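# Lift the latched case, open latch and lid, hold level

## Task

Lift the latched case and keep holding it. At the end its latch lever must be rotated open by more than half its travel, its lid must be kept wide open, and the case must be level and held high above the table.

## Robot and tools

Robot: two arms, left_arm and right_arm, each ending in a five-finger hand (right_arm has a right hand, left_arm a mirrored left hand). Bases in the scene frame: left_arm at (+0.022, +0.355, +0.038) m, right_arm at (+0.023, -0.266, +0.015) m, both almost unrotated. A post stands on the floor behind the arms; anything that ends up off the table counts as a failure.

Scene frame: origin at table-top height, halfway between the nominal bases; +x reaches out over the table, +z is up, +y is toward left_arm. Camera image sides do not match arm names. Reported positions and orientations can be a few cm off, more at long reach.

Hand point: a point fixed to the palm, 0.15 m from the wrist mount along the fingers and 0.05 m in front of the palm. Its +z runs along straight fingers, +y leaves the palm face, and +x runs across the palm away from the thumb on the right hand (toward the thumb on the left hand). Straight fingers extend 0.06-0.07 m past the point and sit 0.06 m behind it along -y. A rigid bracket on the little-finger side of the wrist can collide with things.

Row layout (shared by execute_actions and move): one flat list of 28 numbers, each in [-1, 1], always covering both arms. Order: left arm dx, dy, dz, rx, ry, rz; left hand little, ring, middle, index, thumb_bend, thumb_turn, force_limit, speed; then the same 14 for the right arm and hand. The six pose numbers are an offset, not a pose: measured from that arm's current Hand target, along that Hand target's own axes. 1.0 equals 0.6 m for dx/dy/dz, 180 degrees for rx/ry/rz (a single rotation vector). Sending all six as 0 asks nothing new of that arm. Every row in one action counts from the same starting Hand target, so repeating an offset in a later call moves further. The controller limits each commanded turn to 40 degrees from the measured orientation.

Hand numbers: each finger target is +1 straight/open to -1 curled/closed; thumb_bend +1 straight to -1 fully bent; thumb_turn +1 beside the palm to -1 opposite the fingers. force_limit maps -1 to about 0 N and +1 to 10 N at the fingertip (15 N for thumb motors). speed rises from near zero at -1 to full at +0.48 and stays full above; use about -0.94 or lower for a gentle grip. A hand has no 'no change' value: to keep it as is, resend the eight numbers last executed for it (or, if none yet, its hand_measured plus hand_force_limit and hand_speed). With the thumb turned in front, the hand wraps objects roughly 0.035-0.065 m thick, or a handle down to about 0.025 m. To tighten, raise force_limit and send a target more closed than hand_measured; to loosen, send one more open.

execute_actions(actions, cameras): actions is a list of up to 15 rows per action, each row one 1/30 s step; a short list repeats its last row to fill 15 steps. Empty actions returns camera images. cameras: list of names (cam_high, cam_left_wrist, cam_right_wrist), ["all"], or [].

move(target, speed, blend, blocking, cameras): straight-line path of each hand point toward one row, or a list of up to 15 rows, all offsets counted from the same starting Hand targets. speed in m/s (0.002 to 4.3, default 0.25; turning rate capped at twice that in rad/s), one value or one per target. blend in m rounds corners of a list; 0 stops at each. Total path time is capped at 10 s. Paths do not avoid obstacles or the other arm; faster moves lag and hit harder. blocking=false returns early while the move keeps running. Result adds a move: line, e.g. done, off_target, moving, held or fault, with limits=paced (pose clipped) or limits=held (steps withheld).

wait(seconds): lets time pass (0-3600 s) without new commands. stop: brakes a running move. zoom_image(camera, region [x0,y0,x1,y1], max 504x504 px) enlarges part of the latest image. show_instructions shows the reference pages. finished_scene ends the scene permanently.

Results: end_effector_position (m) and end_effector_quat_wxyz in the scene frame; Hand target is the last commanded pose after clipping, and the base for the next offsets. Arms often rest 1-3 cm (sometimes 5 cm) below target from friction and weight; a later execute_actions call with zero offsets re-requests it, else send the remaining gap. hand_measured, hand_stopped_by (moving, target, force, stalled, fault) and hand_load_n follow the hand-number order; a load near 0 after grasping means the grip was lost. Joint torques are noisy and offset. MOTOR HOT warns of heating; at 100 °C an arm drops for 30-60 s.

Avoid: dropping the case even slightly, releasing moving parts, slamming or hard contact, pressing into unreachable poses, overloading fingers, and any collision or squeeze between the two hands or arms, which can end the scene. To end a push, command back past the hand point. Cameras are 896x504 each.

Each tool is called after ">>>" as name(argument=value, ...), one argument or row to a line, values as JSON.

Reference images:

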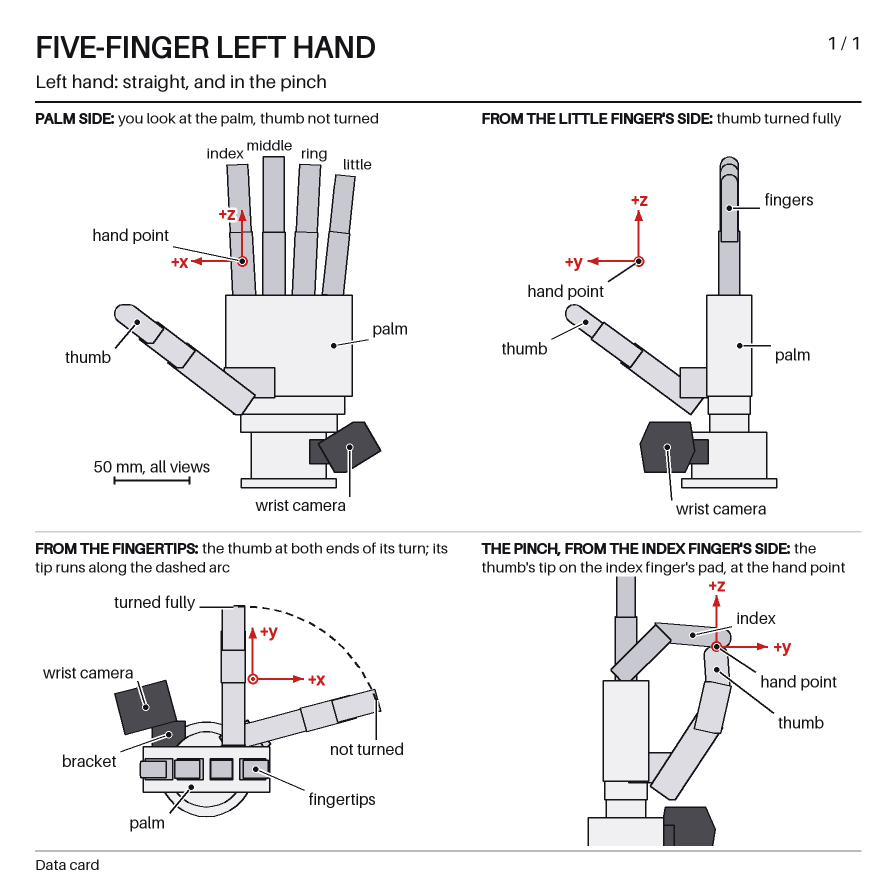

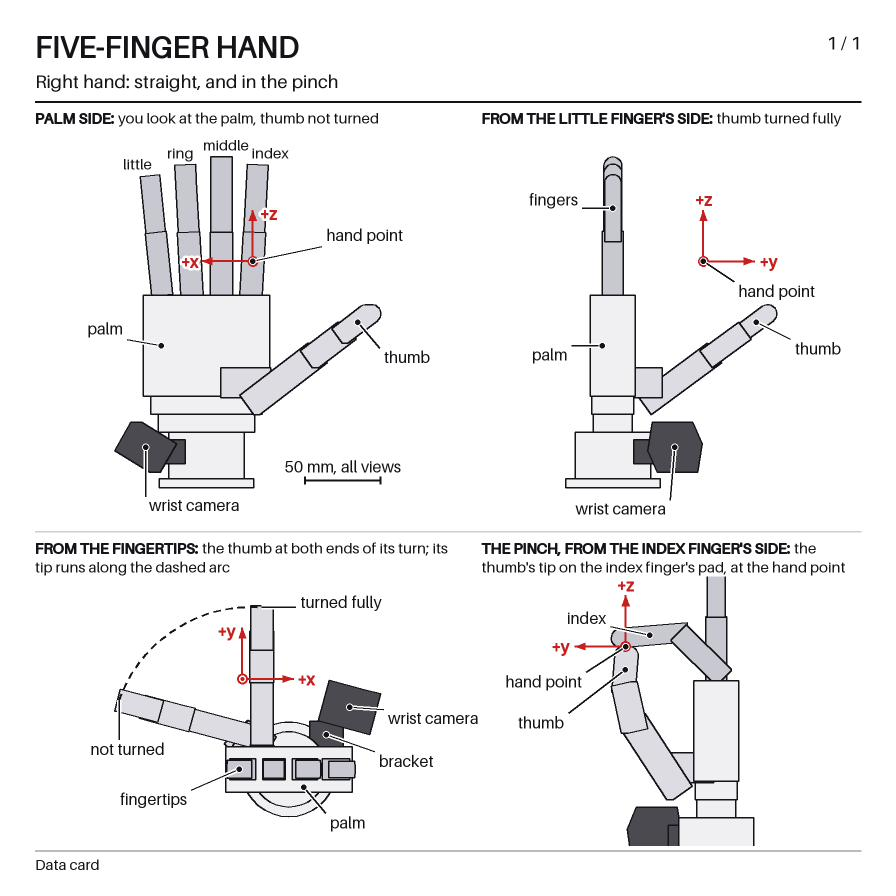

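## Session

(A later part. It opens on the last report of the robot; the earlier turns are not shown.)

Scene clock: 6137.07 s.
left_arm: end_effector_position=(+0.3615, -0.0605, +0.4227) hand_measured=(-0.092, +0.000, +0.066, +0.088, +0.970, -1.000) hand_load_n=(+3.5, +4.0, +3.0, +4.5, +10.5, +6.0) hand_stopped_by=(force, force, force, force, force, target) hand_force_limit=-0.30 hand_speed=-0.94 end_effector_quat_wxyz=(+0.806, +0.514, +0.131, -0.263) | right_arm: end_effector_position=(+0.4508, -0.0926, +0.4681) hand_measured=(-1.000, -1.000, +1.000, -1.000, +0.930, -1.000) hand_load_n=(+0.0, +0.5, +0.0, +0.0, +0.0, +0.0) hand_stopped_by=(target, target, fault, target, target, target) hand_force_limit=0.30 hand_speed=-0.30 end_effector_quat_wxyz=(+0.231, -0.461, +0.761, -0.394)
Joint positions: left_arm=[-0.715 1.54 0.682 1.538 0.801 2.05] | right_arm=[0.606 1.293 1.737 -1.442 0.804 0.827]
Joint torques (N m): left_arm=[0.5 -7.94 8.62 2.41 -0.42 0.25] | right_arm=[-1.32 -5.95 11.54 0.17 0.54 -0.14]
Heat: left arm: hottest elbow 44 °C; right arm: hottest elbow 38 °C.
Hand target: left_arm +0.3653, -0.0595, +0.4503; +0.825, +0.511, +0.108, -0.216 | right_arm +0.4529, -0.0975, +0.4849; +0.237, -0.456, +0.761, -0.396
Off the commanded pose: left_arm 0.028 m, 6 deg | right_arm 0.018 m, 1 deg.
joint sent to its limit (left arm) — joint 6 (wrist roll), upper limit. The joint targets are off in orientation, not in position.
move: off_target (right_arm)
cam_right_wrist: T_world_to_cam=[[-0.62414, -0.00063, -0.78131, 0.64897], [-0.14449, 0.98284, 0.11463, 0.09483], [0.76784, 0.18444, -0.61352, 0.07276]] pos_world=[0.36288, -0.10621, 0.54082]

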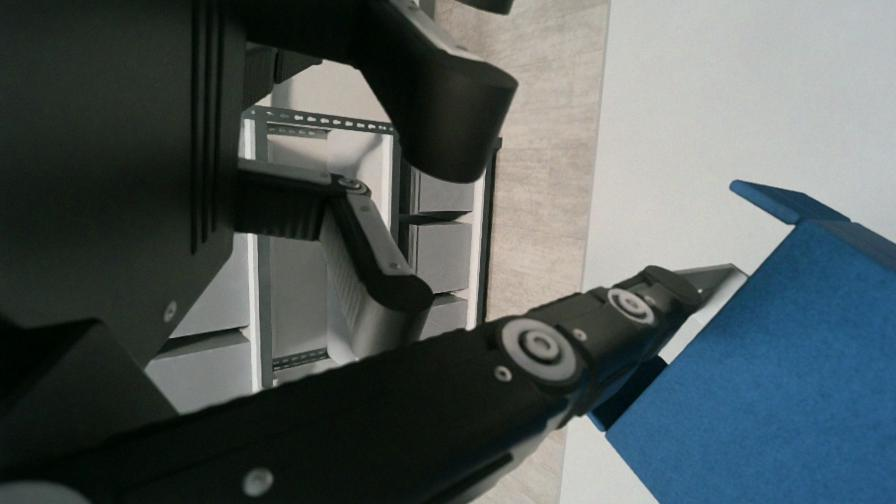

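>>> move(
  target=[0,0,0,0,0,0,-0.4,-0.47,-0.32,-0.47,0.6,-1,-0.3,-0.94,0,-0.0082,-0.0058,0,0,0,-1,-1,1,-1,0.93,-1,0.3,-0.3],
  speed=0.04,
  cameras=["cam_right_wrist"],
)

>>> zoom_image(
  camera="cam_right_wrist",
  region=[600, 130, 856, 400],
)

Scene clock: 6142.00 s.
left_arm: end_effector_position=(+0.3615, -0.0605, +0.4227) hand_measured=(-0.092, +0.000, +0.066, +0.088, +0.970, -1.000) hand_load_n=(+3.5, +4.0, +3.0, +5.0, +10.0, +6.0) hand_stopped_by=(force, force, force, force, force, target) hand_force_limit=-0.30 hand_speed=-0.94 end_effector_quat_wxyz=(+0.806, +0.514, +0.131, -0.263) | right_arm: end_effector_position=(+0.4491, -0.0938, +0.4786) hand_measured=(-1.000, -1.000, +1.000, -1.000, +0.930, -1.000) hand_load_n=(+0.0, +0.0, +0.0, +0.0, +0.0, +0.0) hand_stopped_by=(target, target, fault, target, target, target) hand_force_limit=0.30 hand_speed=-0.30 end_effector_quat_wxyz=(+0.235, -0.459, +0.761, -0.394)
Joint positions: left_arm=[-0.715 1.54 0.682 1.538 0.801 2.05] | right_arm=[0.606 1.294 1.765 -1.459 0.804 0.826]
Joint torques (N m): left_arm=[0.56 -8.06 8.77 2.47 -0.4 0.23] | right_arm=[-1.26 -5.25 11.33 0.17 0.54 -0.13]
Heat: left arm: hottest elbow 44 °C; right arm: hottest elbow 38 °C.
Hand target: left_arm +0.3653, -0.0595, +0.4503; +0.825, +0.511, +0.108, -0.216 | right_arm +0.4529, -0.0975, +0.4911; +0.238, -0.456, +0.761, -0.396
Off the commanded pose: left_arm 0.028 m, 6 deg | right_arm 0.013 m, 0 deg.
joint sent to its limit (left arm) — joint 6 (wrist roll), upper limit. The joint targets are off in orientation, not in position.
move: off_target (right_arm)
cam_right_wrist: T_world_to_cam=[[-0.61798, 0.00301, -0.78619, 0.65605], [-0.14582, 0.9822, 0.11838, 0.0933], [0.77255, 0.1878, -0.60654, 0.07566]] pos_world=[0.36057, -0.10782, 0.55063]

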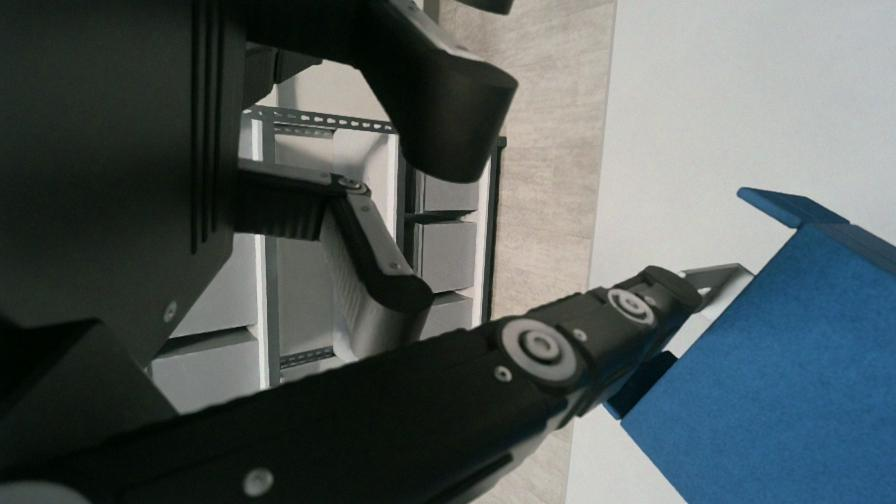

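Scaled by 1.867 from the camera's image (finer frame: 1280x720).

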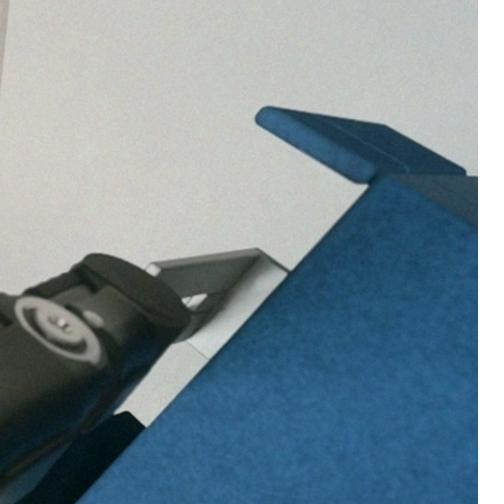

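>>> move(
  target=[0,0,0,0,0,0,-0.4,-0.47,-0.32,-0.47,0.6,-1,-0.3,-0.94,0,0,0,0,0,0,-1,-1,1,-1,0.885,-0.94,0.3,-0.3],
  speed=0.04,
  cameras=["cam_right_wrist"],
)

>>> zoom_image(
  camera="cam_right_wrist",
  region=[600, 130, 856, 400],
)

Scene clock: 6165.03 s.
left_arm: end_effector_position=(+0.3615, -0.0605, +0.4227) hand_measured=(-0.092, +0.000, +0.066, +0.088, +0.970, -1.000) hand_load_n=(+3.5, +4.0, +2.5, +4.5, +10.5, +6.0) hand_stopped_by=(force, force, force, force, force, target) hand_force_limit=-0.30 hand_speed=-0.94 end_effector_quat_wxyz=(+0.806, +0.514, +0.131, -0.263) | right_arm: end_effector_position=(+0.4492, -0.0937, +0.4784) hand_measured=(-1.000, -1.000, +1.000, -1.000, +0.886, -0.940) hand_load_n=(+0.0, +0.0, +0.0, +0.5, +0.0, +0.0) hand_stopped_by=(target, target, fault, target, target, target) hand_force_limit=0.30 hand_speed=-0.30 end_effector_quat_wxyz=(+0.235, -0.459, +0.761, -0.394)
Joint positions: left_arm=[-0.715 1.54 0.682 1.538 0.801 2.05] | right_arm=[0.606 1.294 1.765 -1.459 0.804 0.825]
Joint torques (N m): left_arm=[0.67 -8.06 8.7 2.41 -0.41 0.23] | right_arm=[-1.49 -5.25 11.29 0.16 0.56 -0.12]
Heat: left arm: hottest elbow 44 °C; right arm: hottest elbow 39 °C.
Hand target: left_arm +0.3653, -0.0595, +0.4503; +0.825, +0.511, +0.108, -0.216 | right_arm +0.4530, -0.0974, +0.4910; +0.237, -0.456, +0.761, -0.396
Off the commanded pose: left_arm 0.028 m, 6 deg | right_arm 0.014 m, 1 deg.
joint sent to its limit (left arm) — joint 6 (wrist roll), upper limit. The joint targets are off in orientation, not in position.
move: done
cam_right_wrist: T_world_to_cam=[[-0.61831, 0.00255, -0.78593, 0.65596], [-0.14597, 0.98222, 0.11803, 0.09348], [0.77226, 0.1877, -0.60695, 0.07583]] pos_world=[0.36067, -0.10772, 0.55052]

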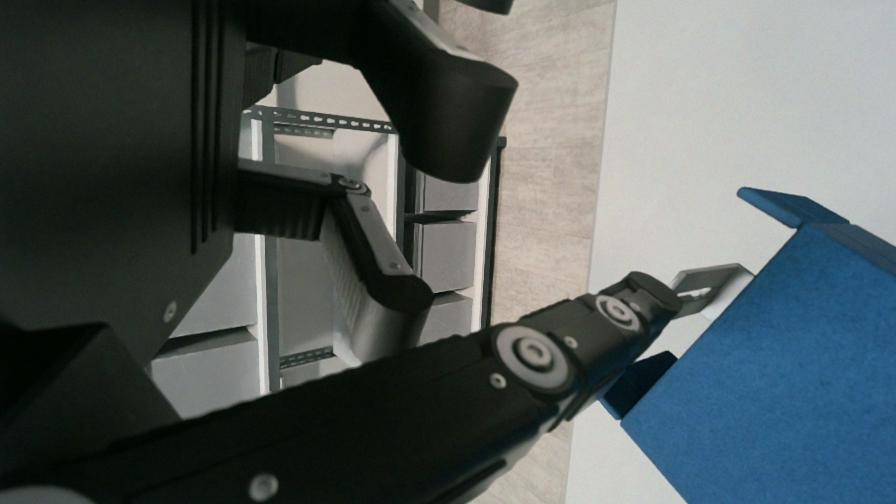

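Scaled by 1.867 from the camera's image (finer frame: 1280x720).

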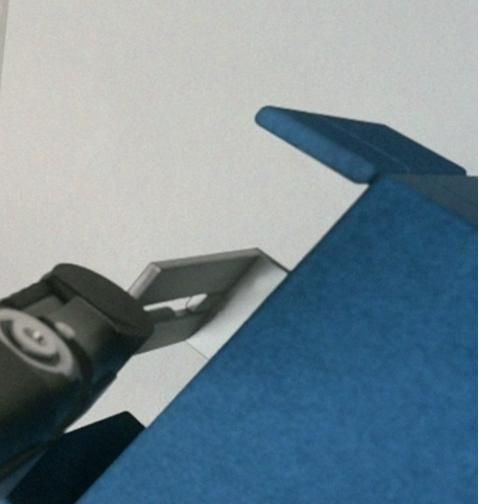

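>>> move(
  target=[0,0,0,0,0,0,-0.4,-0.47,-0.32,-0.47,0.6,-1,-0.3,-0.94,0,0,0,0,0,0,-1,-1,1,-1,0.88,-0.975,0.3,-0.3],
  speed=0.04,
  cameras=[],
)

>>> move(
  target=[0,0,0,0,0,0,-0.4,-0.47,-0.32,-0.47,0.6,-1,-0.3,-0.94,0.0003,0.0164,0.0115,0,0,0,-1,-1,1,-1,0.88,-0.975,0.3,-0.3],
  speed=0.04,
  cameras=["cam_right_wrist"],
)

>>> zoom_image(
  camera="cam_right_wrist",
  region=[600, 130, 856, 400],
)

Scene clock: 6177.70 s.
left_arm: end_effector_position=(+0.3615, -0.0605, +0.4227) hand_measured=(-0.092, +0.000, +0.066, +0.088, +0.970, -1.000) hand_load_n=(+3.5, +4.5, +3.0, +4.5, +10.0, +6.0) hand_stopped_by=(force, force, force, force, force, target) hand_force_limit=-0.30 hand_speed=-0.94 end_effector_quat_wxyz=(+0.806, +0.514, +0.131, -0.263) | right_arm: end_effector_position=(+0.4492, -0.0937, +0.4784) hand_measured=(-1.000, -1.000, +1.000, -1.000, +0.880, -0.974) hand_load_n=(+0.0, +0.0, +0.0, +0.0, +0.0, +0.0) hand_stopped_by=(target, target, fault, target, target, target) hand_force_limit=0.30 hand_speed=-0.30 end_effector_quat_wxyz=(+0.235, -0.459, +0.761, -0.394)
Joint positions: left_arm=[-0.715 1.54 0.682 1.538 0.801 2.05] | right_arm=[0.606 1.294 1.765 -1.459 0.804 0.825]
Joint torques (N m): left_arm=[0.56 -8.12 8.76 2.45 -0.4 0.21] | right_arm=[-1.26 -5.42 11.3 0.21 0.54 -0.12]
Heat: left arm: hottest elbow 44 °C; right arm: hottest elbow 39 °C.
Hand target: left_arm +0.3653, -0.0595, +0.4503; +0.825, +0.511, +0.108, -0.216 | right_arm +0.4530, -0.0974, +0.4910; +0.237, -0.456, +0.761, -0.396
Off the commanded pose: left_arm 0.028 m, 6 deg | right_arm 0.014 m, 1 deg.
joint sent to its limit (left arm) — joint 6 (wrist roll), upper limit. The joint targets are off in orientation, not in position.
move: done

Scene clock: 6178.43 s.
left_arm: end_effector_position=(+0.3615, -0.0605, +0.4227) hand_measured=(-0.092, +0.000, +0.066, +0.088, +0.970, -1.000) hand_load_n=(+3.5, +4.0, +3.0, +4.5, +10.0, +6.5) hand_stopped_by=(force, force, force, force, force, target) hand_force_limit=-0.30 hand_speed=-0.94 end_effector_quat_wxyz=(+0.806, +0.514, +0.131, -0.263) | right_arm: end_effector_position=(+0.4488, -0.0939, +0.4749) hand_measured=(-1.000, -1.000, +1.000, -1.000, +0.880, -0.974) hand_load_n=(+0.0, +0.0, +0.0, +0.0, +0.0, +0.0) hand_stopped_by=(target, target, fault, target, target, target) hand_force_limit=0.30 hand_speed=-0.30 end_effector_quat_wxyz=(+0.232, -0.461, +0.761, -0.394)
Joint positions: left_arm=[-0.715 1.54 0.682 1.538 0.801 2.05] | right_arm=[0.606 1.294 1.757 -1.459 0.804 0.825]
Joint torques (N m): left_arm=[0.62 -7.94 8.68 2.44 -0.4 0.25] | right_arm=[-1.38 -6.36 8.21 1.28 0.53 -0.12]
Heat: left arm: hottest elbow 44 °C; right arm: hottest elbow 39 °C.
Hand target: left_arm +0.3653, -0.0595, +0.4503; +0.825, +0.511, +0.108, -0.216 | right_arm +0.4529, -0.0976, +0.4790; +0.237, -0.456, +0.761, -0.396
Off the commanded pose: left_arm 0.028 m, 6 deg | right_arm 0.007 m, 1 deg.
joint sent to its limit (left arm) — joint 6 (wrist roll), upper limit. The joint targets are off in orientation, not in position.
move: done
cam_right_wrist: T_world_to_cam=[[-0.62326, -0.00079, -0.78201, 0.65294], [-0.14519, 0.98273, 0.11472, 0.09542], [0.76842, 0.18504, -0.61261, 0.07812]] pos_world=[0.36078, -0.10771, 0.54752]

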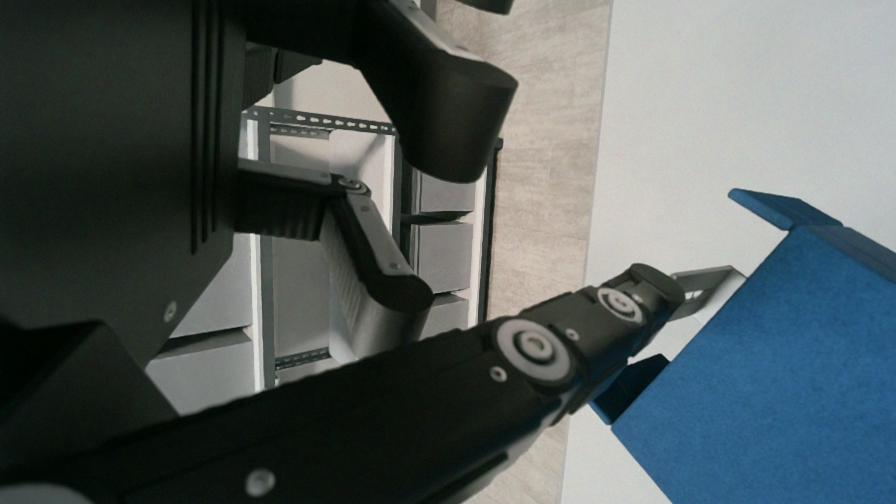

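Scaled by 1.867 from the camera's image (finer frame: 1280x720).

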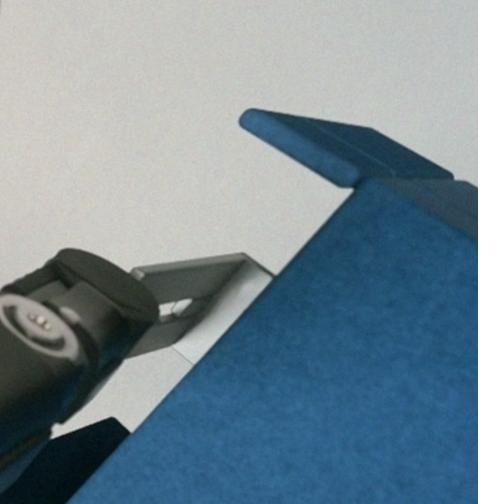

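>>> move(
  target=[0,0,0,0,0,0,-0.4,-0.47,-0.32,-0.47,0.6,-1,-0.3,-0.94,0.0002,0.0109,0.0077,0,0,0,-1,-1,1,-1,0.88,-0.975,0.3,-0.3],
  speed=0.04,
  cameras=["cam_right_wrist"],
)

>>> zoom_image(
  camera="cam_right_wrist",
  region=[600, 130, 856, 400],
)

Scene clock: 6190.90 s.
left_arm: end_effector_position=(+0.3622, -0.0613, +0.4205) hand_measured=(-0.092, +0.000, +0.066, +0.088, +0.970, -1.000) hand_load_n=(+3.5, +4.0, +3.0, +5.0, +10.0, +6.0) hand_stopped_by=(force, force, force, force, force, target) hand_force_limit=-0.30 hand_speed=-0.94 end_effector_quat_wxyz=(+0.805, +0.515, +0.133, -0.264) | right_arm: end_effector_position=(+0.4509, -0.0925, +0.4660) hand_measured=(-1.000, -1.000, +1.000, -1.000, +0.880, -0.974) hand_load_n=(+0.0, +0.0, +0.0, +0.0, +0.0, +0.0) hand_stopped_by=(target, target, fault, target, target, target) hand_force_limit=0.30 hand_speed=-0.30 end_effector_quat_wxyz=(+0.231, -0.461, +0.761, -0.394)
Joint positions: left_arm=[-0.715 1.544 0.682 1.538 0.802 2.049] | right_arm=[0.606 1.291 1.729 -1.436 0.804 0.825]
Joint torques (N m): left_arm=[0.44 -8.47 8.66 2.52 -0.44 0.25] | right_arm=[-1.38 -6.48 7.86 1.25 0.53 -0.12]
Heat: left arm: hottest elbow 44 °C; right arm: hottest elbow 40 °C.
Hand target: left_arm +0.3653, -0.0595, +0.4503; +0.825, +0.511, +0.108, -0.216 | right_arm +0.4528, -0.0977, +0.4709; +0.237, -0.456, +0.761, -0.396
Off the commanded pose: left_arm 0.030 m, 7 deg | right_arm 0.007 m, 1 deg.
joint sent to its limit (left arm) — joint 6 (wrist roll), upper limit. The joint targets are off in orientation, not in position.
move: done
cam_right_wrist: T_world_to_cam=[[-0.62425, -0.00143, -0.78122, 0.64731], [-0.14505, 0.98282, 0.1141, 0.09554], [0.76764, 0.18455, -0.61373, 0.07173]] pos_world=[0.36288, -0.10621, 0.53882]

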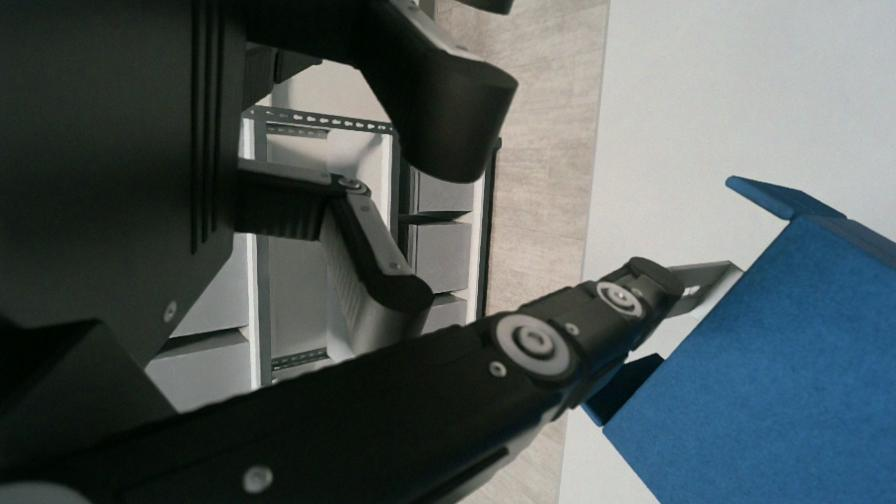

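Scaled by 1.867 from the camera's image (finer frame: 1280x720).

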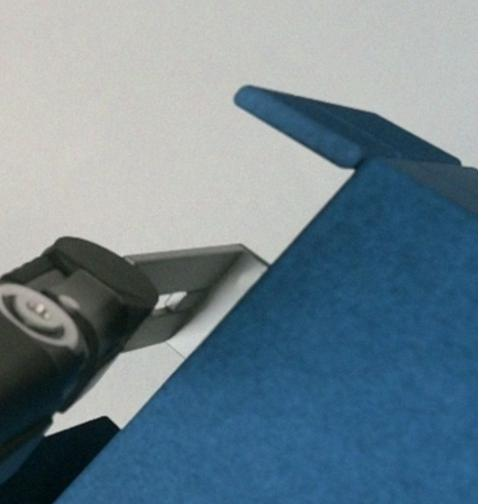

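>>> move(
  target=[
    [0,0,0,0,0,0,-0.4,-0.47,-0.32,-0.47,0.6,-1,-0.3,-0.94,0.0,-0.0287,-0.0201,0,0,0,-1,-1,1,-1,0.88,-0.975,0.3,-0.3],
    [0,0,0,0,0,0,-0.4,-0.47,-0.32,-0.47,0.6,-1,-0.3,-0.94,0.0052,-0.0292,-0.0194,0,0,0,-1,-1,1,-1,0.88,-1,0.3,-0.3],
  ],
  speed=0.04,
  cameras=["cam_right_wrist"],
)

>>> zoom_image(
  camera="cam_right_wrist",
  region=[600, 130, 856, 400],
)

Scene clock: 6212.50 s.
left_arm: end_effector_position=(+0.3621, -0.0611, +0.4208) hand_measured=(-0.092, +0.000, +0.066, +0.088, +0.970, -1.000) hand_load_n=(+3.5, +4.5, +3.0, +5.0, +10.0, +6.0) hand_stopped_by=(force, force, force, force, force, target) hand_force_limit=-0.30 hand_speed=-0.94 end_effector_quat_wxyz=(+0.805, +0.514, +0.132, -0.264) | right_arm: end_effector_position=(+0.4493, -0.0961, +0.4798) hand_measured=(-1.000, -1.000, +1.000, -1.000, +0.880, -1.000) hand_load_n=(+0.0, +0.0, +0.0, +0.0, +0.0, +0.5) hand_stopped_by=(target, target, fault, target, target, target) hand_force_limit=0.30 hand_speed=-0.30 end_effector_quat_wxyz=(+0.234, -0.459, +0.761, -0.394)
Joint positions: left_arm=[-0.715 1.544 0.682 1.539 0.802 2.05] | right_arm=[0.601 1.294 1.769 -1.461 0.803 0.819]
Joint torques (N m): left_arm=[0.79 -8.53 8.68 2.4 -0.46 0.24] | right_arm=[-1.26 -5.89 10.76 0.29 0.46 -0.13]
Heat: left arm: hottest elbow 44 °C; right arm: hottest elbow 40 °C.
Hand target: left_arm +0.3653, -0.0595, +0.4503; +0.825, +0.511, +0.108, -0.216 | right_arm +0.4517, -0.1006, +0.4919; +0.237, -0.456, +0.761, -0.396
Off the commanded pose: left_arm 0.030 m, 7 deg | right_arm 0.013 m, 1 deg.
joint sent to its limit (left arm) — joint 6 (wrist roll), upper limit. The joint targets are off in orientation, not in position.
move: off_target (right_arm); target 2's new numbers were sent with right_arm's hand 0.013 m and 1 deg from that target
cam_right_wrist: T_world_to_cam=[[-0.61944, 0.00112, -0.78504, 0.65702], [-0.1452, 0.98258, 0.11597, 0.09638], [0.7715, 0.18582, -0.60849, 0.07791]] pos_world=[0.36088, -0.10991, 0.55202]

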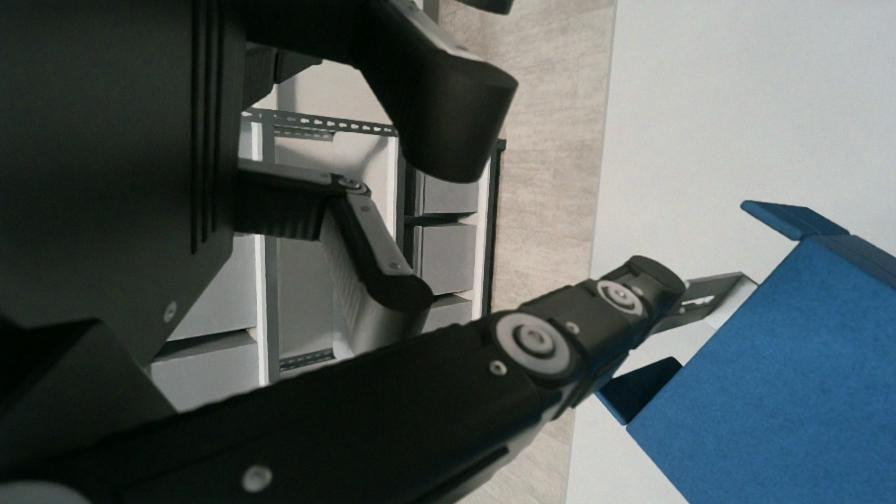

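Scaled by 1.867 from the camera's image (finer frame: 1280x720).

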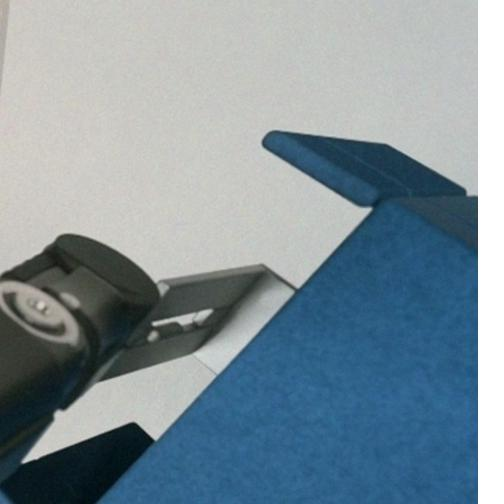

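>>> move(
  target=[0,0,0,0,0,0,-0.4,-0.47,-0.32,-0.47,0.6,-1,-0.3,-0.94,0,0,0,0,0,0,-1,-1,1,-1,0.96,-1,0.3,-0.3],
  speed=0.04,
  cameras=["cam_right_wrist"],
)

>>> zoom_image(
  camera="cam_right_wrist",
  region=[600, 130, 856, 400],
)

Scene clock: 6230.57 s.
left_arm: end_effector_position=(+0.3621, -0.0611, +0.4208) hand_measured=(-0.092, +0.000, +0.066, +0.088, +0.970, -1.000) hand_load_n=(+3.5, +4.5, +2.5, +4.5, +10.0, +6.0) hand_stopped_by=(force, force, force, force, force, target) hand_force_limit=-0.30 hand_speed=-0.94 end_effector_quat_wxyz=(+0.805, +0.514, +0.132, -0.264) | right_arm: end_effector_position=(+0.4493, -0.0961, +0.4798) hand_measured=(-1.000, -1.000, +1.000, -1.000, +0.960, -1.000) hand_load_n=(+0.0, +0.0, -0.5, +0.0, +0.0, +0.0) hand_stopped_by=(target, target, fault, target, target, target) hand_force_limit=0.30 hand_speed=-0.30 end_effector_quat_wxyz=(+0.234, -0.459, +0.761, -0.394)
Joint positions: left_arm=[-0.715 1.544 0.682 1.539 0.802 2.05] | right_arm=[0.601 1.294 1.769 -1.461 0.803 0.819]
Joint torques (N m): left_arm=[0.44 -8.41 8.62 2.44 -0.46 0.25] | right_arm=[-1.2 -5.83 10.76 0.28 0.46 -0.12]
Heat: left arm: hottest elbow 44 °C; right arm: hottest elbow 41 °C.
Hand target: left_arm +0.3653, -0.0595, +0.4503; +0.825, +0.511, +0.108, -0.216 | right_arm +0.4517, -0.1006, +0.4919; +0.237, -0.456, +0.761, -0.396
Off the commanded pose: left_arm 0.030 m, 7 deg | right_arm 0.013 m, 1 deg.
joint sent to its limit (left arm) — joint 6 (wrist roll), upper limit. The joint targets are off in orientation, not in position.
move: done
cam_right_wrist: T_world_to_cam=[[-0.61944, 0.00112, -0.78504, 0.65702], [-0.1452, 0.98258, 0.11597, 0.09638], [0.7715, 0.18582, -0.60849, 0.07791]] pos_world=[0.36088, -0.10991, 0.55202]

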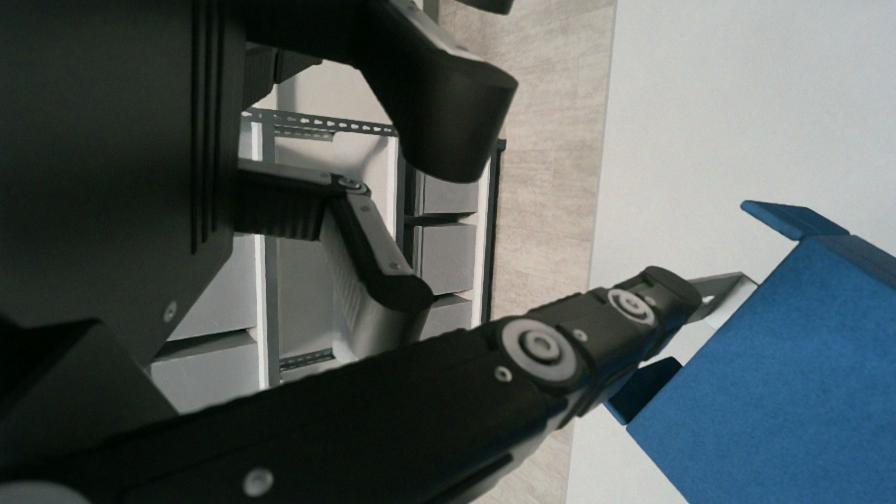

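Scaled by 1.867 from the camera's image (finer frame: 1280x720).

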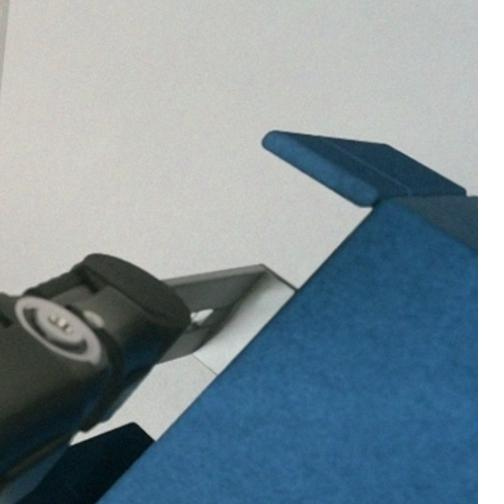

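>>> move(
  target=[0,0,0,0,0,0,-0.4,-0.47,-0.32,-0.47,0.6,-1,-0.3,-0.94,0.0003,0.0178,0.0125,0,0,0,-1,-1,1,-1,0.96,-1,0.3,-0.3],
  speed=0.04,
  cameras=["cam_right_wrist"],
)

>>> zoom_image(
  camera="cam_right_wrist",
  region=[600, 130, 856, 400],
)

Scene clock: 6236.37 s.
left_arm: end_effector_position=(+0.3621, -0.0611, +0.4208) hand_measured=(-0.092, +0.000, +0.066, +0.088, +0.970, -1.000) hand_load_n=(+3.5, +4.0, +3.0, +5.0, +10.0, +6.0) hand_stopped_by=(force, force, force, force, force, target) hand_force_limit=-0.30 hand_speed=-0.94 end_effector_quat_wxyz=(+0.805, +0.514, +0.132, -0.264) | right_arm: end_effector_position=(+0.4493, -0.0962, +0.4716) hand_measured=(-1.000, -1.000, +1.000, -1.000, +0.960, -1.000) hand_load_n=(+0.0, +0.0, +0.0, +0.0, +0.0, +0.0) hand_stopped_by=(target, target, fault, target, target, target) hand_force_limit=0.30 hand_speed=-0.30 end_effector_quat_wxyz=(+0.228, -0.462, +0.761, -0.395)
Joint positions: left_arm=[-0.715 1.544 0.682 1.539 0.802 2.05] | right_arm=[0.601 1.293 1.749 -1.455 0.802 0.819]
Joint torques (N m): left_arm=[0.56 -8.29 8.77 2.39 -0.44 0.24] | right_arm=[-1.44 -6.83 8.16 1.32 0.49 -0.12]
Heat: left arm: hottest elbow 44 °C; right arm: hottest elbow 41 °C.
Hand target: left_arm +0.3653, -0.0595, +0.4503; +0.825, +0.511, +0.108, -0.216 | right_arm +0.4517, -0.1009, +0.4789; +0.237, -0.456, +0.761, -0.396
Off the commanded pose: left_arm 0.030 m, 7 deg | right_arm 0.009 m, 1 deg.
joint sent to its limit (left arm) — joint 6 (wrist roll), upper limit. The joint targets are off in orientation, not in position.
move: done
cam_right_wrist: T_world_to_cam=[[-0.62803, -0.00416, -0.77818, 0.65073], [-0.14379, 0.98339, 0.11079, 0.09933], [0.76479, 0.18148, -0.61819, 0.08012]] pos_world=[0.36168, -0.10951, 0.54491]

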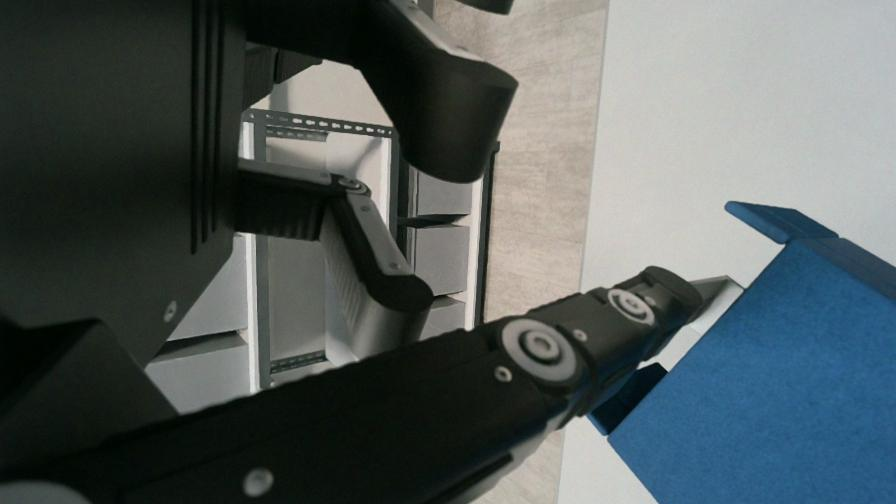

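Scaled by 1.867 from the camera's image (finer frame: 1280x720).

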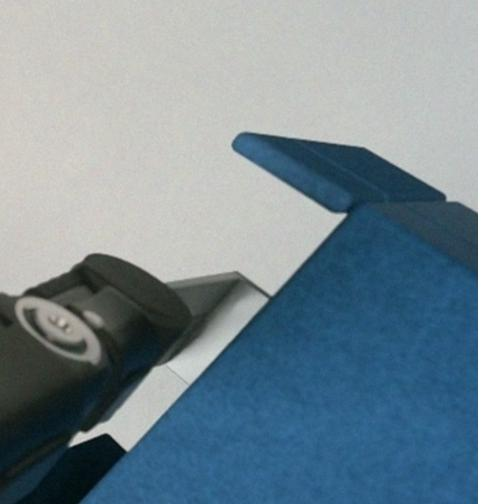

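>>> move(
  target=[0,0,0,0,0,0,-0.4,-0.47,-0.32,-0.47,0.6,-1,-0.3,-0.94,0.0002,0.0096,0.0067,0,0,0,-1,-1,1,-1,0.96,-1,0.3,-0.3],
  speed=0.04,
  cameras=["cam_right_wrist"],
)

>>> zoom_image(
  camera="cam_right_wrist",
  region=[600, 130, 856, 400],
)

Scene clock: 6246.17 s.
left_arm: end_effector_position=(+0.3621, -0.0611, +0.4208) hand_measured=(-0.092, +0.000, +0.066, +0.088, +0.970, -1.000) hand_load_n=(+3.5, +4.0, +3.0, +5.0, +10.5, +6.0) hand_stopped_by=(force, force, force, force, force, target) hand_force_limit=-0.30 hand_speed=-0.94 end_effector_quat_wxyz=(+0.805, +0.514, +0.132, -0.264) | right_arm: end_effector_position=(+0.4499, -0.0958, +0.4664) hand_measured=(-1.000, -1.000, +1.000, -1.000, +0.960, -1.000) hand_load_n=(+0.0, +0.5, +0.0, +0.0, +0.0, +0.0) hand_stopped_by=(target, target, fault, target, target, target) hand_force_limit=0.30 hand_speed=-0.30 end_effector_quat_wxyz=(+0.230, -0.461, +0.761, -0.394)
Joint positions: left_arm=[-0.715 1.544 0.682 1.539 0.802 2.05] | right_arm=[0.601 1.285 1.725 -1.434 0.802 0.819]
Joint torques (N m): left_arm=[0.85 -8.18 8.64 2.5 -0.45 0.25] | right_arm=[-1.2 -6.89 7.91 1.26 0.49 -0.13]
Heat: left arm: hottest elbow 44 °C; right arm: hottest elbow 41 °C.
Hand target: left_arm +0.3653, -0.0594, +0.4504; +0.825, +0.511, +0.108, -0.216 | right_arm +0.4517, -0.1010, +0.4719; +0.238, -0.456, +0.761, -0.396
Off the commanded pose: left_arm 0.030 m, 7 deg | right_arm 0.008 m, 1 deg.
joint sent to its limit (left arm) — joint 6 (wrist roll), upper limit. The joint targets are off in orientation, not in position.
move: done
cam_right_wrist: T_world_to_cam=[[-0.6246, -0.00188, -0.78095, 0.64706], [-0.14427, 0.98306, 0.11303, 0.09873], [0.7675, 0.18327, -0.61429, 0.07351]] pos_world=[0.36198, -0.10931, 0.53931]

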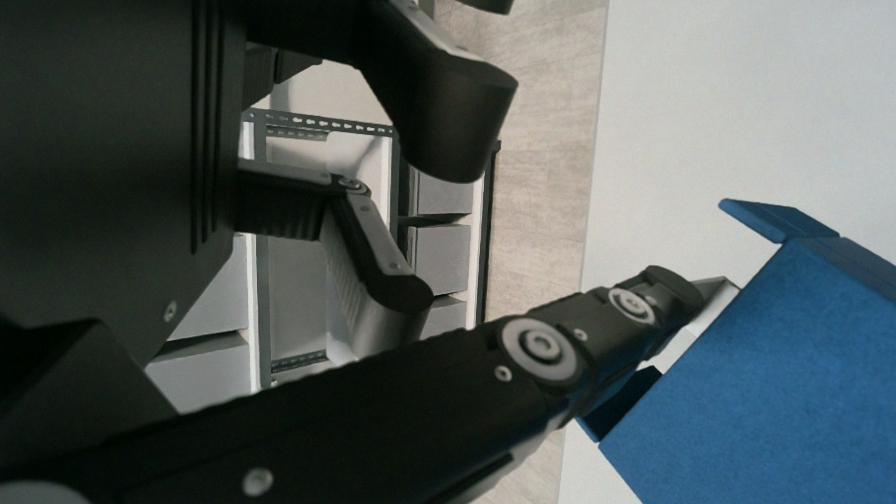

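Scaled by 1.867 from the camera's image (finer frame: 1280x720).

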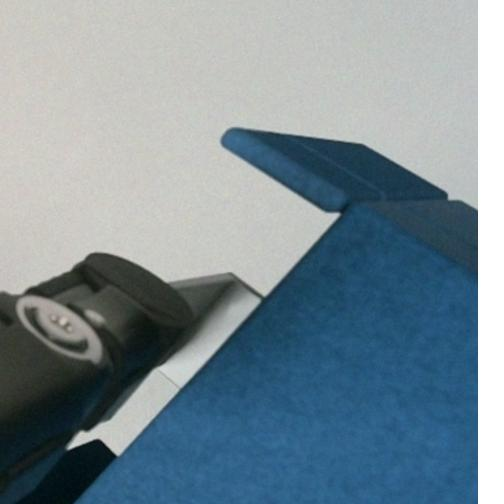

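>>> move(
  target=[0,0,0,0,0,0,-0.4,-0.47,-0.32,-0.47,0.6,-1,-0.3,-0.94,0.0002,0.0082,0.0057,0,0,0,-1,-1,1,-1,0.96,-1,0.3,-0.3],
  speed=0.03,
  cameras=["cam_right_wrist"],
)

>>> zoom_image(
  camera="cam_right_wrist",
  region=[600, 130, 856, 400],
)

Scene clock: 6250.67 s.
left_arm: end_effector_position=(+0.3621, -0.0612, +0.4206) hand_measured=(-0.092, +0.000, +0.066, +0.088, +0.970, -1.000) hand_load_n=(+3.5, +4.0, +3.0, +4.5, +10.0, +6.5) hand_stopped_by=(force, force, force, force, force, target) hand_force_limit=-0.30 hand_speed=-0.94 end_effector_quat_wxyz=(+0.805, +0.515, +0.132, -0.264) | right_arm: end_effector_position=(+0.4491, -0.0965, +0.4646) hand_measured=(-1.000, -1.000, +1.000, -1.000, +0.960, -1.000) hand_load_n=(+0.5, +0.0, +0.0, +0.0, +0.0, +0.0) hand_stopped_by=(target, target, fault, target, target, target) hand_force_limit=0.30 hand_speed=-0.30 end_effector_quat_wxyz=(+0.235, -0.458, +0.761, -0.394)
Joint positions: left_arm=[-0.715 1.544 0.682 1.539 0.802 2.05] | right_arm=[0.601 1.272 1.704 -1.415 0.802 0.819]
Joint torques (N m): left_arm=[0.44 -8.29 8.65 2.41 -0.47 0.24] | right_arm=[-1.38 -6.42 7.71 1.21 0.47 -0.13]
Heat: left arm: hottest elbow 44 °C; right arm: hottest elbow 40 °C.
Hand target: left_arm +0.3653, -0.0594, +0.4504; +0.825, +0.511, +0.108, -0.216 | right_arm +0.4516, -0.1011, +0.4659; +0.237, -0.456, +0.761, -0.396
Off the commanded pose: left_arm 0.030 m, 7 deg | right_arm 0.005 m, 0 deg.
joint sent to its limit (left arm) — joint 6 (wrist roll), upper limit. The joint targets are off in orientation, not in position.
move: done
cam_right_wrist: T_world_to_cam=[[-0.6174, 0.00323, -0.78665, 0.64504], [-0.14491, 0.98241, 0.11777, 0.09761], [0.77319, 0.18671, -0.60607, 0.06715]] pos_world=[0.36047, -0.11052, 0.53663]

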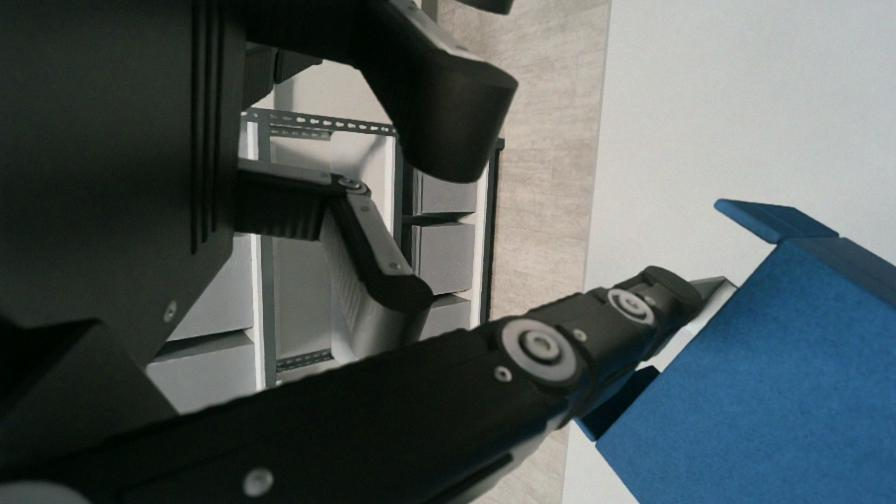

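Scaled by 1.867 from the camera's image (finer frame: 1280x720).

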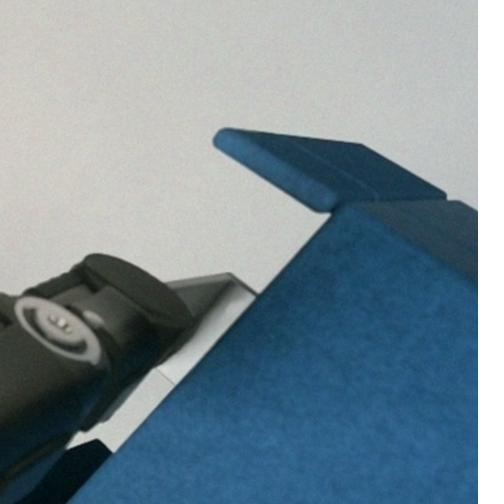

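>>> move(
  target=[0,0,0,0,0,0,-0.4,-0.47,-0.32,-0.47,0.6,-1,-0.3,-0.94,0.0002,0.0082,0.0057,0,0,0,-1,-1,1,-1,0.96,-1,0.3,-0.3],
  speed=0.03,
  cameras=["cam_right_wrist"],
)

>>> zoom_image(
  camera="cam_right_wrist",
  region=[600, 130, 856, 400],
)

Scene clock: 6255.50 s.
left_arm: end_effector_position=(+0.3626, -0.0619, +0.4187) hand_measured=(-0.092, +0.000, +0.066, +0.088, +0.970, -1.000) hand_load_n=(+3.5, +4.0, +2.5, +4.5, +10.5, +6.5) hand_stopped_by=(force, force, force, force, force, target) hand_force_limit=-0.30 hand_speed=-0.94 end_effector_quat_wxyz=(+0.804, +0.515, +0.134, -0.265) | right_arm: end_effector_position=(+0.4486, -0.0968, +0.4605) hand_measured=(-1.000, -1.000, +1.000, -1.000, +0.960, -1.000) hand_load_n=(+0.0, +0.0, +0.0, +0.0, +0.0, +0.0) hand_stopped_by=(target, target, fault, target, target, target) hand_force_limit=0.30 hand_speed=-0.30 end_effector_quat_wxyz=(+0.237, -0.457, +0.761, -0.394)
Joint positions: left_arm=[-0.715 1.548 0.682 1.539 0.803 2.049] | right_arm=[0.601 1.263 1.683 -1.398 0.802 0.819]
Joint torques (N m): left_arm=[0.32 -8.76 8.7 2.45 -0.51 0.27] | right_arm=[-1.32 -6.18 7.57 1.06 0.46 -0.13]
Heat: left arm: hottest elbow 44 °C; right arm: hottest elbow 40 °C.
Hand target: left_arm +0.3653, -0.0595, +0.4502; +0.825, +0.511, +0.108, -0.216 | right_arm +0.4515, -0.1012, +0.4599; +0.237, -0.456, +0.761, -0.396
Off the commanded pose: left_arm 0.032 m, 7 deg | right_arm 0.005 m, 0 deg.
joint sent to its limit (left arm) — joint 6 (wrist roll), upper limit. The joint targets are off in orientation, not in position.
move: done
cam_right_wrist: T_world_to_cam=[[-0.6144, 0.0052, -0.78897, 0.6414], [-0.14542, 0.9821, 0.11972, 0.09763], [0.77547, 0.18829, -0.60265, 0.06268]] pos_world=[0.35967, -0.11102, 0.53213]

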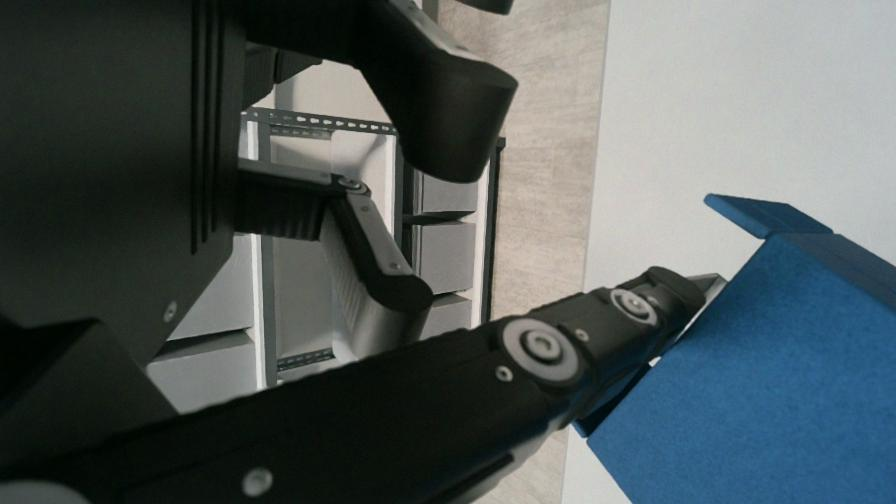

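Scaled by 1.867 from the camera's image (finer frame: 1280x720).

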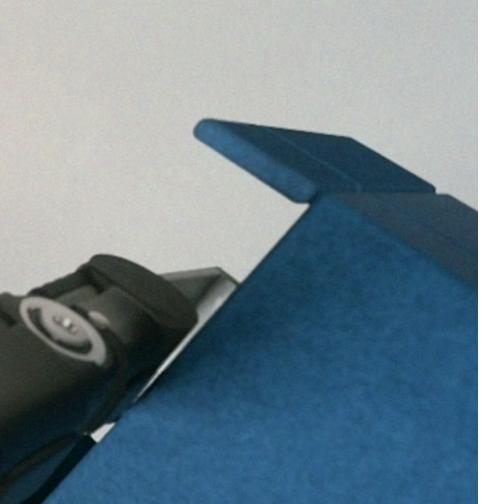

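>>> move(
  target=[0,0,0,0,0,0,-0.4,-0.47,-0.32,-0.47,0.6,-1,-0.3,-0.94,0,0,0,0,0,0,-1,-1,1,-1,0.88,-1,0.3,-0.3],
  speed=0.04,
  cameras=["cam_right_wrist"],
)

>>> zoom_image(
  camera="cam_right_wrist",
  region=[600, 130, 856, 400],
)

Scene clock: 6274.40 s.
left_arm: end_effector_position=(+0.3633, -0.0619, +0.4182) hand_measured=(-0.092, +0.000, +0.066, +0.088, +0.970, -1.000) hand_load_n=(+3.5, +4.0, +3.0, +5.0, +10.0, +7.0) hand_stopped_by=(force, force, force, force, force, target) hand_force_limit=-0.30 hand_speed=-0.94 end_effector_quat_wxyz=(+0.804, +0.515, +0.135, -0.266) | right_arm: end_effector_position=(+0.4482, -0.0960, +0.4596) hand_measured=(-1.000, -1.000, +1.000, -1.000, +0.882, -1.000) hand_load_n=(+0.0, +0.0, +0.0, +0.0, +2.5, +1.0) hand_stopped_by=(target, target, fault, target, target, target) hand_force_limit=0.30 hand_speed=-0.30 end_effector_quat_wxyz=(+0.237, -0.459, +0.761, -0.392)
Joint positions: left_arm=[-0.715 1.549 0.682 1.539 0.801 2.045] | right_arm=[0.601 1.263 1.681 -1.398 0.797 0.819]
Joint torques (N m): left_arm=[0.56 -8.76 8.53 2.47 -0.44 0.28] | right_arm=[-1.49 -6.07 7.75 1.14 0.68 -0.13]
Heat: left arm: hottest elbow 44 °C; right arm: hottest elbow 40 °C.
Hand target: left_arm +0.3652, -0.0596, +0.4502; +0.825, +0.511, +0.108, -0.216 | right_arm +0.4516, -0.1011, +0.4599; +0.237, -0.456, +0.761, -0.396
Off the commanded pose: left_arm 0.032 m, 7 deg | right_arm 0.006 m, 1 deg.
joint sent to its limit (left arm) — joint 6 (wrist roll), upper limit. The joint targets are off in orientation, not in position.
move: done
cam_right_wrist: T_world_to_cam=[[-0.61691, 0.00558, -0.78701, 0.64068], [-0.14819, 0.98127, 0.12312, 0.0964], [0.77295, 0.19257, -0.60453, 0.06463]] pos_world=[0.35957, -0.11062, 0.53143]

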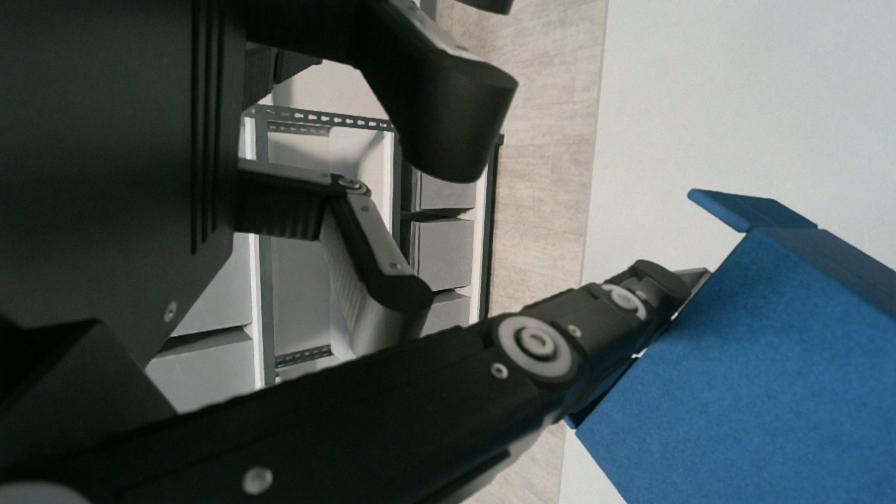

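Scaled by 1.867 from the camera's image (finer frame: 1280x720).

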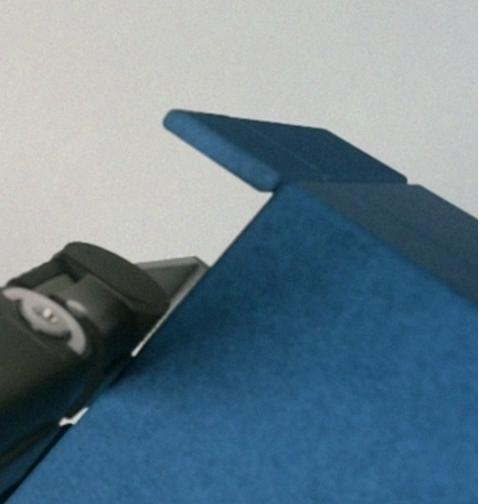

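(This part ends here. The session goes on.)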